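# Place the green block into the blue tray

## Task

Get the green block so that it rests inside the blue tray, and have it stay there once the robot lets go.

## Robot and tools

Robot: two arms, left_arm and right_arm, each ending in a parallel two-finger gripper. Which arm is which does not follow image left/right. The scene frame has its origin at table-top height, midway between the nominal arm bases, with +z up, +x pointing out over the table, and left_arm on the +y side. The calibrated bases sit slightly off nominal. left_arm base: (-0.025, +0.360, +0.048) m, quat_wxyz (+1.000, 0, 0, +0.019). right_arm base: (-0.029, -0.280, +0.040) m, quat_wxyz (+1.000, 0, 0, +0.020). Both bases are turned only a hair about z, so each base frame is roughly the scene frame shifted in y. Every hand position, quaternion, velocity, target and wrist-camera pose is given in that arm's own base frame. The fixed cameras and the table use the scene frame.

Gripper: the fingers point along the gripper's +z axis and spread along its y axis. end_effector_position is the point between the finger pads, about 1 cm short of the fingertips. Reported poses can be off by a few centimetres, more at long reach. Friction and gravity can leave a hand a few cm from where it was sent, and that does not mean it touched something.

Command row, used by every motion tool: 16 plain numbers. The first 8 are for left_arm and the next 8 for right_arm, each as x, y, z, qw, qx, qy, qz, opening. x, y, z are an absolute place for end_effector_position, in metres, in that arm's base frame. qw..qz are an absolute orientation, w first, in the same frame. Opening runs from -1 (closed) to +1 (fully open, 0.094 m). It is a command, so writing 0 half-closes the gripper. Always send all 16 numbers. To hold an arm still, resend its last reported pose and its current opening command, and keep resending that same pose on every call. To keep an orientation steady, send the same quaternion in every row rather than copying the drifting reported one.

execute_actions(actions, cameras): actions is a list of actions. Each action is a list of up to 15 rows, and each row is one control step of 1/30 s. A short action repeats its final row to fill 15 steps. An action is rejected for both arms if any target lies more than 0.6 m from that gripper's current position along any gripper axis. The first action is checked against the last reported state. The controller limits each step's orientation change to 40 degrees from the measured one. It then steers with damped inverse kinematics, favouring position, so one action may fall short. The result's Hand target shows where each arm is really headed, and the next call should command the remainder. An empty actions list returns the state plus all camera images. cameras is a list of names, ["all"], or []. By default it shows all cameras for an empty list and none otherwise.

move(target, speed, blend, opening_speed, grip_force, blocking, cameras): this tool plans straight-line paths from each Hand target to the given absolute poses. target is one 16-number row, or a list of up to 15 rows visited in turn; it has no 0.6 m limit. speed: 0.002 to 4.3 m/s, default 0.25; rotation is capped at twice that in rad/s. Give one value or one per target. blend is in metres and rounds corners; 0 (the default) stops at each target. opening_speed is the rate of opening change per second on the -1..+1 scale, at least 0.2; use it to close gently. grip_force is the per-pad force limit, 10 to 50 N. Give one value or one per arm; it stays set until changed. Lower force closes the fingers slowly. blocking=false returns after about 0.5 s while the motion continues, and a new move takes over from the current point. One move lasts at most 10 s. Paths do not avoid obstacles or the other arm. Faster motion overshoots more and strikes harder. Avoid paths near an arm's own base, which can flip its shoulder; route around it. The result adds a move: line giving the ending (done, off_target, moving, held, fault) and any limits (paced = pose clipped, held = steps withheld). An arm not named in the ending is done, meaning within 10 mm and 2 degrees of its target.

wait(seconds 0..10, cameras): lets time pass with the current commands held; any running move continues. stop(cameras): brakes the running move. zoom_image(camera, region=[x0,y0,x1,y1]): shows an enlarged part of a camera's latest image, at most 504x504 pixels. Cameras: cam_high, cam_low, cam_over, cam_left_wrist, cam_right_wrist, all 672x504. finished_scene(scene=1): ends the scene for good, and the result usually says whether the goal was met.

Result lines: grip_measured is the measured finger opening on the -1..+1 scale. The last entry of Joint positions is the same opening in metres. With nothing held it reads up to about 2.5 mm wide; on a firm part it reads a little narrower than the part. grip_effort_nm is the averaged gripper motor effort (negative = closing). It is not pad force and does not settle to zero. Joint torques include the arm's weight and carry offsets and noise. Joint ranges (rad): waist ±2.880, shoulder 0..3.142, elbow 0..3.019, wrist pitch -1.693..1.571, wrist yaw ±1.571, wrist roll ±2.094. To release something, command an opening well above grip_measured.

Hazards: never let the arms, grippers or wrist cameras collide or close on each other, since that can fail the scene. Don't strike the table or heavy objects fast. Don't drop the block from a height or let go of it while it moves. Anything ending up off the table is a failure. Heat builds when an arm holds a load, stays stretched out, or strains toward an unreachable pose. A MOTOR HOT line appears at 85 °C. At 100 °C that arm goes limp and faults for 30-60 s or more.

Each tool is called by a JSON object that holds its "op" and its "data".

## Session

{"op": "execute_actions", "data": {"actions": []}}

Scene clock: 0.00 s.
left_arm: end_effector_position=(+0.3393, -0.1529, +0.1413) grip_measured=+1.000 grip_effort_nm=n/a end_effector_quat_wxyz=(+0.195, -0.060, +0.979, +0.006) | right_arm: end_effector_position=(+0.3459, +0.2455, +0.0909) grip_measured=+1.000 grip_effort_nm=n/a end_effector_quat_wxyz=(+0.148, -0.333, +0.931, -0.018)
Joint positions: left_arm=[-0.526 1.163 0.808 -0.89 -0.224 -0.611 0.094] | right_arm=[0.671 1.399 0.888 -0.787 0.128 -0.033 0.094]
Joint velocities: within noise
Joint torques (N m): no reading
Heat: left arm: hottest waist 23 °C; right arm: hottest wrist pitch 21 °C.
Hand target: left_arm +0.3474, -0.1576, +0.1524; +0.206, -0.061, +0.977, -0.001 | right_arm +0.3516, +0.2500, +0.0954; +0.154, -0.332, +0.931, -0.016
Tool commands: left_gripper/opening=+1.0 right_gripper/opening=+1.0

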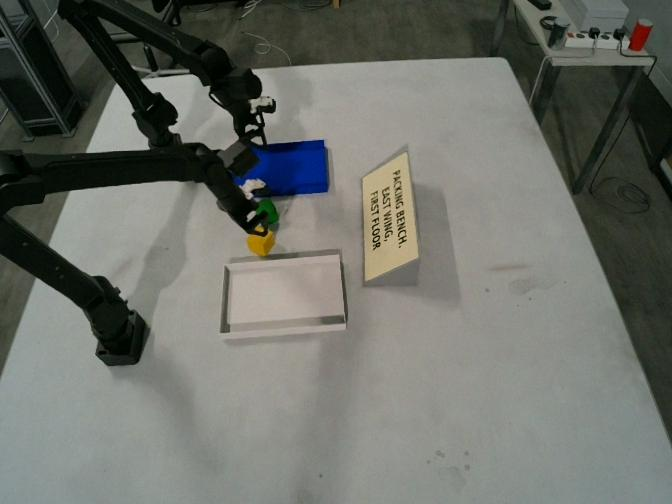

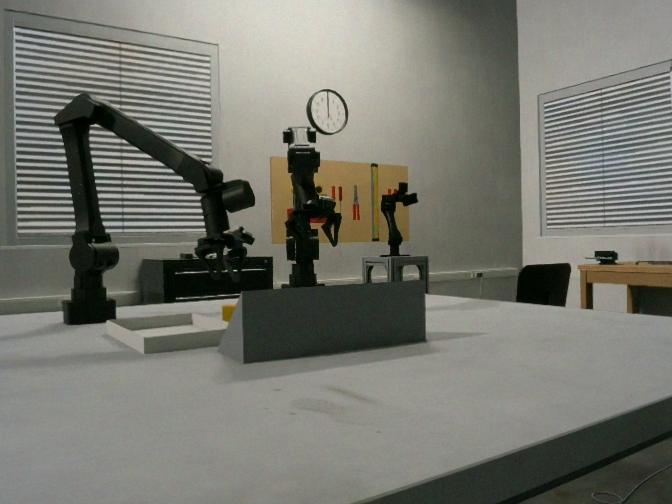

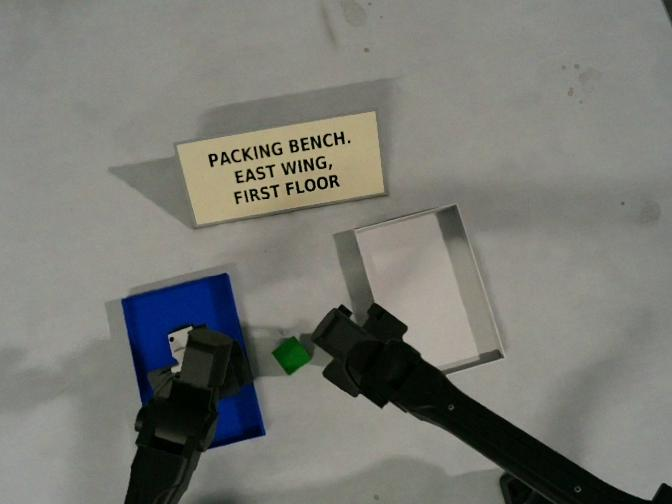

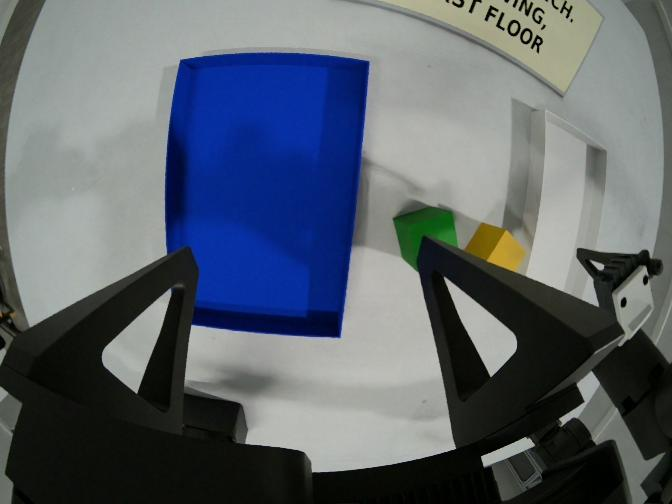

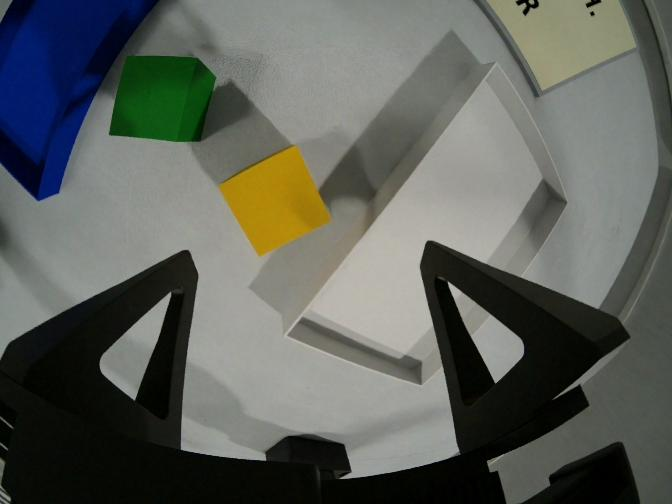

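{"op": "move", "data": {"target": [[0.339,-0.155,0.18,0.1,0,0.995,0,1,0.28,0.06,0.19,0.15,0,0.99,0,1],[0.27,-0.29,0.16,0.0,0,1,0,1,0.25,-0.02,0.2,0.15,0,0.99,0,1]], "blend": [0.04,0], "speed": 0.35, "cameras": ["cam_over","cam_left_wrist"]}}

Scene clock: 19.37 s.
left_arm: end_effector_position=(+0.2620, -0.2768, +0.1486) grip_measured=+1.000 grip_effort_nm=-0.02 end_effector_quat_wxyz=(-0.007, +0.001, +1.000, +0.008) | right_arm: end_effector_position=(+0.2541, -0.0162, +0.2019) grip_measured=+1.000 grip_effort_nm=0.04 end_effector_quat_wxyz=(+0.154, -0.001, +0.988, +0.000)
Joint positions: left_arm=[-0.812 1.398 1.081 -1.276 0 -0.809 0.094] | right_arm=[-0.079 0.771 0.758 -1.25 -0.025 -0.078 0.094]
Joint torques (N m): left_arm=[0.15 -7.94 12.4 0.1 0 -0.07] | right_arm=[-0.5 -2.26 9.37 0.27 -0.15 -0.28]
Heat: left arm: hottest waist 23 °C; right arm: hottest elbow 22 °C.
Hand target: left_arm +0.2696, -0.2897, +0.1600; +0.000, +0.000, +1.000, -0.001 | right_arm +0.2501, -0.0199, +0.1999; +0.150, +0.000, +0.989, +0.000
Off the commanded pose: left_arm 0.019 m, 1 deg | right_arm 0.006 m, 0 deg.
move: off_target (left_arm)
Images, in order (width x height): cam_over 672x504, cam_left_wrist 672x504.

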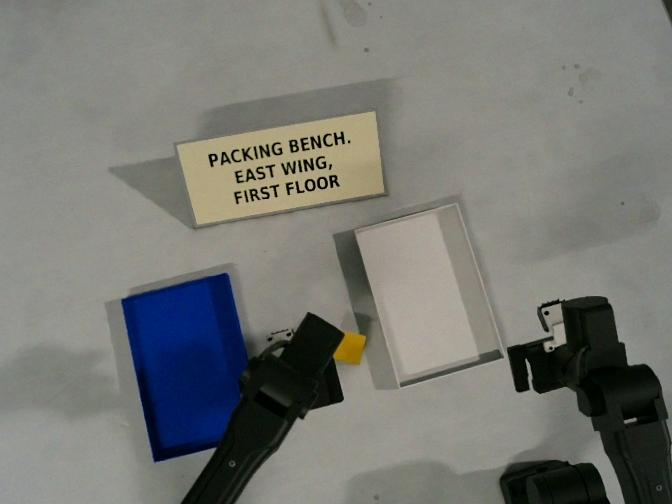

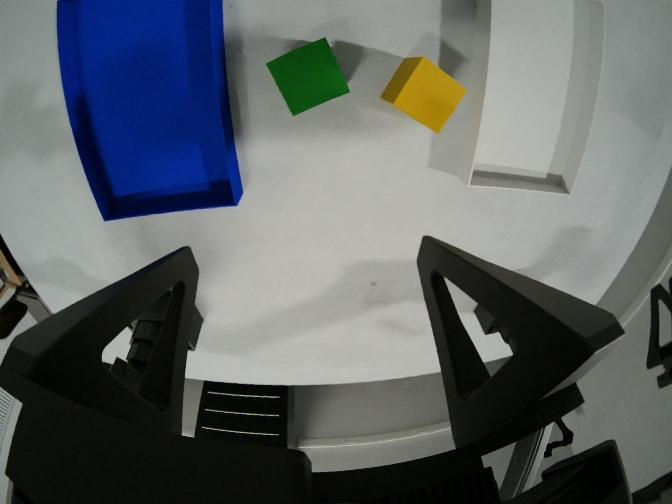

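{"op": "move", "data": {"target": [0.345,-0.287,0.16,0.0,-0.216,0.976,0,1,0.25,-0.02,0.2,0.15,0,0.989,0,1], "cameras": ["cam_over","cam_left_wrist"]}}

Scene clock: 36.80 s.
left_arm: end_effector_position=(+0.3302, -0.2810, +0.1506) grip_measured=+1.000 grip_effort_nm=-0.02 end_effector_quat_wxyz=(-0.005, -0.205, +0.979, +0.007) | right_arm: end_effector_position=(+0.2541, -0.0162, +0.2019) grip_measured=+1.000 grip_effort_nm=0.04 end_effector_quat_wxyz=(+0.154, -0.002, +0.988, +0.001)
Joint positions: left_arm=[-0.704 1.527 1.226 -1.288 0 -1.117 0.094] | right_arm=[-0.079 0.771 0.758 -1.25 -0.026 -0.079 0.094]
Joint torques (N m): left_arm=[2.14 -9.7 12.46 0.05 -0.02 -0.09] | right_arm=[-0.38 -2.26 9.46 0.32 -0.13 -0.26]
Heat: left arm: hottest elbow 24 °C; right arm: hottest elbow 23 °C.
Hand target: left_arm +0.3446, -0.2866, +0.1600; +0.000, -0.216, +0.976, +0.000 | right_arm +0.2501, -0.0198, +0.1999; +0.150, +0.000, +0.989, +0.000
Off the commanded pose: left_arm 0.019 m, 2 deg | right_arm 0.006 m, 0 deg.
move: off_target (left_arm)
Images, in order (width x height): cam_over 672x504, cam_left_wrist 672x504.

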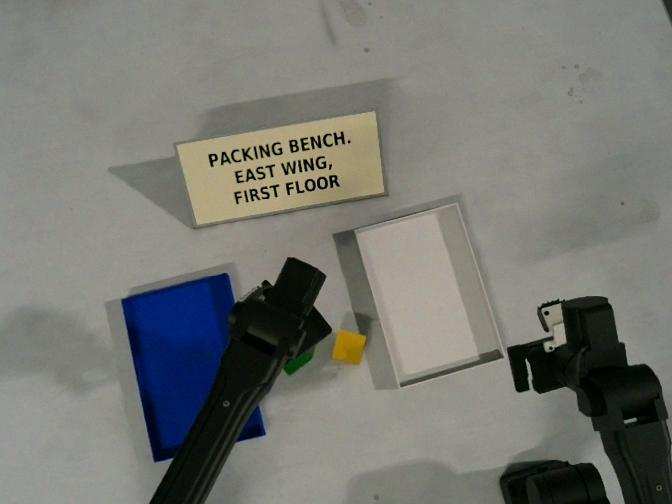

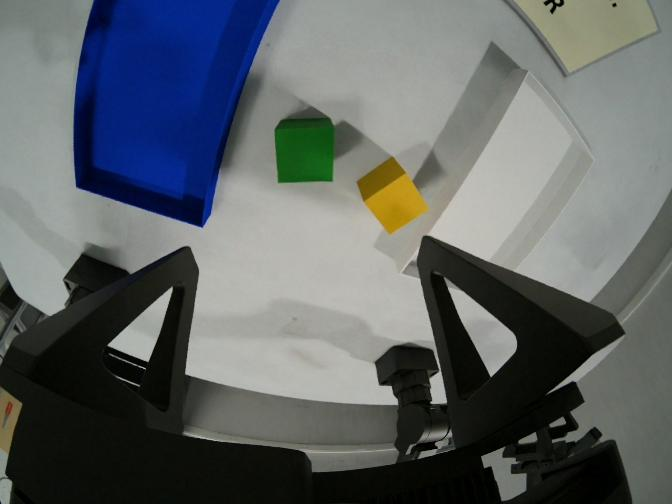

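{"op": "move", "data": {"target": [0.335,-0.291,0.10,0.0,-0.216,0.976,0,0.5,0.25,-0.02,0.2,0.15,0,0.989,0,1], "cameras": ["cam_left_wrist"]}}

Scene clock: 53.43 s.
left_arm: end_effector_position=(+0.3344, -0.2846, +0.1023) grip_measured=+0.503 grip_effort_nm=-0.19 end_effector_quat_wxyz=(-0.002, -0.216, +0.976, +0.003) | right_arm: end_effector_position=(+0.2541, -0.0162, +0.2019) grip_measured=+1.000 grip_effort_nm=0.04 end_effector_quat_wxyz=(+0.154, -0.002, +0.988, +0.001)
Joint positions: left_arm=[-0.704 1.58 1.153 -1.15 0 -1.139 0.071] | right_arm=[-0.079 0.771 0.758 -1.25 -0.026 -0.079 0.094]
Joint torques (N m): left_arm=[0.44 -10.93 8.51 1.05 -0.01 -0.07] | right_arm=[-0.91 -2.08 9.51 0.13 -0.14 -0.24]
Heat: left arm: hottest elbow 27 °C; right arm: hottest elbow 24 °C.
Hand target: left_arm +0.3349, -0.2910, +0.1000; +0.000, -0.216, +0.976, +0.000 | right_arm +0.2501, -0.0198, +0.1999; +0.150, +0.000, +0.989, +0.000
Off the commanded pose: left_arm 0.007 m, 0 deg | right_arm 0.006 m, 0 deg.
move: done
Images, in order (width x height): cam_left_wrist 672x504.

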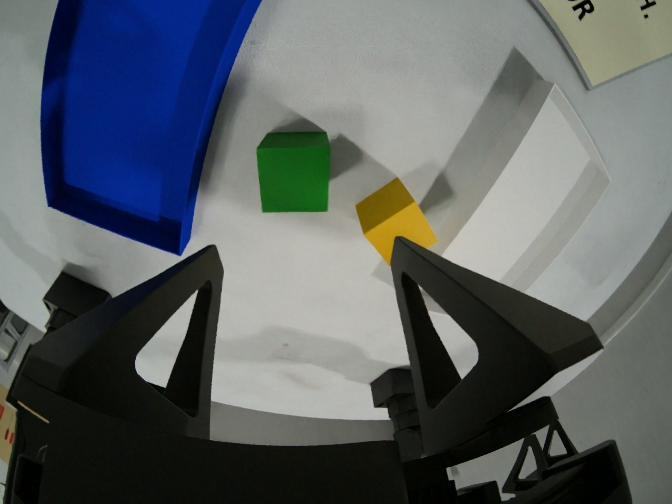

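{"op": "move", "data": {"target": [[0.326,-0.284,0.05,0.0,-0.216,0.976,0,0.5,0.25,-0.02,0.2,0.15,0,0.989,0,1]], "cameras": ["cam_left_wrist"]}}

Scene clock: 61.20 s.
left_arm: end_effector_position=(+0.3266, -0.2780, +0.0541) grip_measured=+0.503 grip_effort_nm=-0.18 end_effector_quat_wxyz=(-0.001, -0.217, +0.976, +0.001) | right_arm: end_effector_position=(+0.2541, -0.0162, +0.2019) grip_measured=+1.000 grip_effort_nm=0.04 end_effector_quat_wxyz=(+0.154, -0.002, +0.988, +0.001)
Joint positions: left_arm=[-0.704 1.615 1.052 -1.01 0 -1.141 0.071] | right_arm=[-0.079 0.771 0.758 -1.25 -0.026 -0.079 0.094]
Joint torques (N m): left_arm=[0.38 -10.58 7.8 1.05 -0.04 -0.08] | right_arm=[-0.44 -2.2 9.28 0.27 -0.17 -0.24]
Heat: left arm: hottest elbow 26 °C; right arm: hottest elbow 24 °C.
Hand target: left_arm +0.3259, -0.2839, +0.0501; +0.000, -0.216, +0.976, +0.000 | right_arm +0.2501, -0.0198, +0.1999; +0.150, +0.000, +0.989, +0.000
Off the commanded pose: left_arm 0.007 m, 0 deg | right_arm 0.006 m, 0 deg.
move: done
Images, in order (width x height): cam_left_wrist 672x504.

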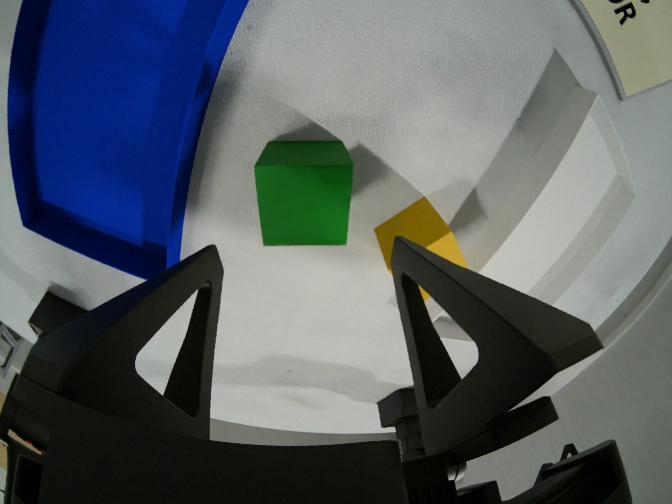

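{"op": "move", "data": {"target": [[0.323,-0.284,-0.016,0.0,-0.216,0.976,0,0.5,0.25,-0.02,0.2,0.15,0,0.989,0,1],[0.323,-0.284,-0.016,0.0,-0.216,0.976,0,-0.1,0.25,-0.02,0.2,0.15,0,0.989,0,1]], "opening_speed": 0.5, "speed": 0.12, "cameras": ["cam_left_wrist"]}}

Scene clock: 69.60 s.
left_arm: end_effector_position=(+0.3253, -0.2775, -0.0111) grip_measured=+0.070 grip_effort_nm=-1.04 end_effector_quat_wxyz=(+0.000, -0.218, +0.976, +0.000) | right_arm: end_effector_position=(+0.2541, -0.0162, +0.2019) grip_measured=+1.000 grip_effort_nm=0.04 end_effector_quat_wxyz=(+0.154, -0.002, +0.988, +0.001)
Joint positions: left_arm=[-0.705 1.722 0.981 -0.831 0 -1.146 0.05] | right_arm=[-0.079 0.771 0.758 -1.25 -0.026 -0.079 0.094]
Joint torques (N m): left_arm=[-0.09 -10.99 6.75 1.01 -0.05 -0.09] | right_arm=[-0.67 -2.32 9.42 0.08 -0.2 -0.23]
Heat: left arm: hottest elbow 26 °C; right arm: hottest elbow 24 °C.
Hand target: left_arm +0.3229, -0.2839, -0.0159; +0.000, -0.216, +0.976, +0.000 | right_arm +0.2501, -0.0198, +0.1999; +0.150, +0.000, +0.989, +0.000
Off the commanded pose: left_arm 0.008 m, 0 deg | right_arm 0.006 m, 0 deg.
move: done
Images, in order (width x height): cam_left_wrist 672x504.

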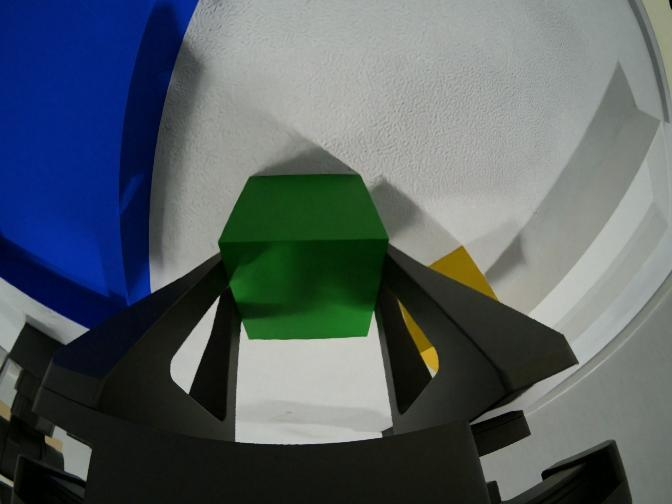

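{"op": "move", "data": {"target": [[0.323,-0.284,0.085,0.0,-0.216,0.976,0,-0.1,0.25,-0.02,0.2,0.15,0,0.989,0,1],[0.315,-0.094,0.085,0.0,-0.216,0.976,0,-0.1,0.25,-0.02,0.2,0.15,0,0.989,0,1],[0.315,-0.094,0.02,0.0,-0.216,0.976,0,-0.1,0.25,-0.02,0.2,0.15,0,0.989,0,1]], "blend": [0.03,0.03,0], "cameras": ["cam_left_wrist","cam_over"]}}

Scene clock: 79.90 s.
left_arm: end_effector_position=(+0.3089, -0.0965, +0.0206) grip_measured=+0.069 grip_effort_nm=-1.05 end_effector_quat_wxyz=(-0.004, -0.214, +0.977, +0.004) | right_arm: end_effector_position=(+0.2541, -0.0162, +0.2019) grip_measured=+1.000 grip_effort_nm=0.04 end_effector_quat_wxyz=(+0.154, -0.002, +0.988, +0.001)
Joint positions: left_arm=[-0.303 1.426 0.724 -0.879 -0.003 -0.735 0.05] | right_arm=[-0.079 0.771 0.758 -1.25 -0.026 -0.079 0.094]
Joint torques (N m): left_arm=[2.14 -7.12 7.31 0.99 0.03 0.15] | right_arm=[-0.85 -1.96 9.29 0.23 -0.17 -0.25]
Heat: left arm: hottest elbow 25 °C; right arm: hottest elbow 24 °C.
Hand target: left_arm +0.3150, -0.0940, +0.0201; +0.000, -0.216, +0.976, +0.000 | right_arm +0.2501, -0.0198, +0.1999; +0.150, +0.000, +0.989, +0.000
Off the commanded pose: left_arm 0.007 m, 1 deg | right_arm 0.006 m, 0 deg.
move: done
Images, in order (width x height): cam_over 672x504, cam_left_wrist 672x504.

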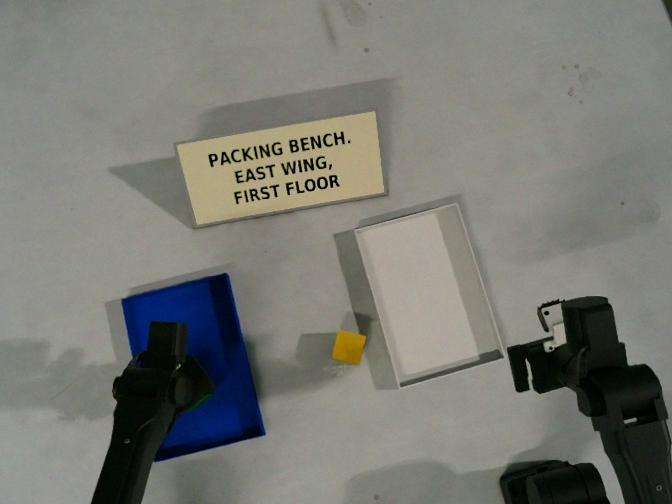

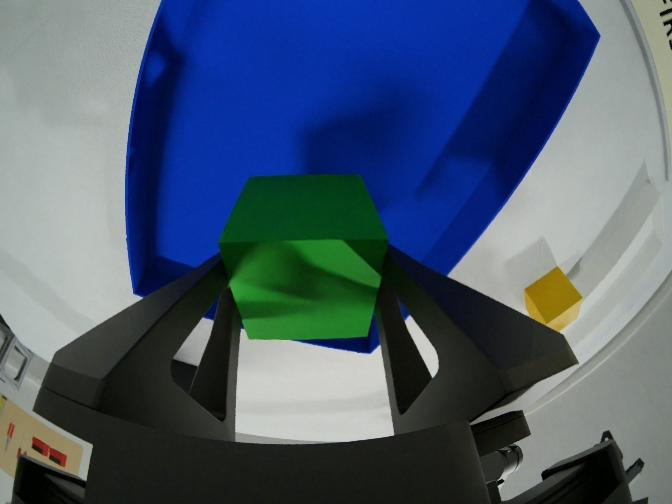

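{"op": "move", "data": {"target": [[0.335,-0.09,-0.007,0.0,-0.216,0.976,0,-0.1,0.25,-0.02,0.2,0.15,0,0.989,0,1],[0.335,-0.09,-0.007,0.0,-0.216,0.976,0,0.35,0.25,-0.02,0.2,0.15,0,0.989,0,1],[0.335,-0.09,0.1,0.0,-0.216,0.976,0,0.35,0.25,-0.02,0.2,0.15,0,0.989,0,1]], "opening_speed": 0.6, "speed": [0.1,0.15,0.2], "cameras": ["cam_left_wrist"]}}

Scene clock: 89.57 s.
left_arm: end_effector_position=(+0.3189, -0.0904, +0.0846) grip_measured=+0.347 grip_effort_nm=0.14 end_effector_quat_wxyz=(-0.016, -0.214, +0.977, +0.009) | right_arm: end_effector_position=(+0.2541, -0.0162, +0.2019) grip_measured=+1.000 grip_effort_nm=0.04 end_effector_quat_wxyz=(+0.154, -0.002, +0.988, +0.001)
Joint positions: left_arm=[-0.275 1.35 0.851 -1.109 -0.001 -0.707 0.063] | right_arm=[-0.079 0.771 0.758 -1.25 -0.026 -0.079 0.094]
Joint torques (N m): left_arm=[1.96 -7.94 11.22 0.08 -0.02 0.15] | right_arm=[-0.62 -1.9 9.47 0.23 -0.16 -0.28]
Heat: left arm: hottest elbow 25 °C; right arm: hottest elbow 25 °C.
Hand target: left_arm +0.3344, -0.0899, +0.1000; +0.000, -0.216, +0.976, +0.000 | right_arm +0.2501, -0.0198, +0.1999; +0.150, +0.000, +0.989, +0.000
Off the commanded pose: left_arm 0.022 m, 2 deg | right_arm 0.006 m, 0 deg.
move: off_target (left_arm); target 2's new opening was sent with left_arm's hand 0.017 m and 2 deg from that target
Images, in order (width x height): cam_left_wrist 672x504.

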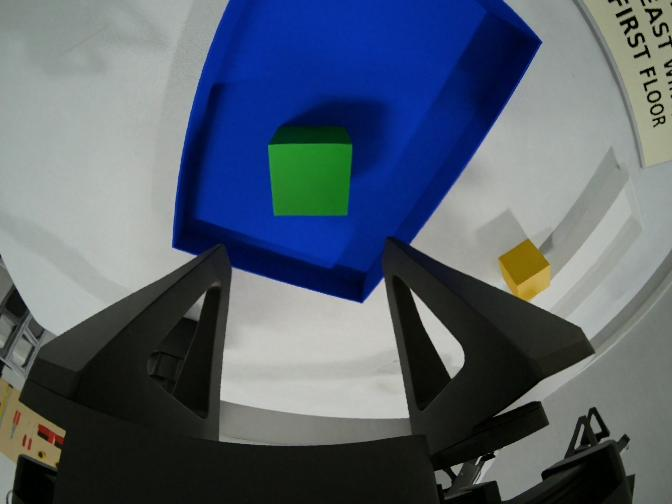

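{"op": "finished_scene", "data": {}}

The scene is finished: the task was done.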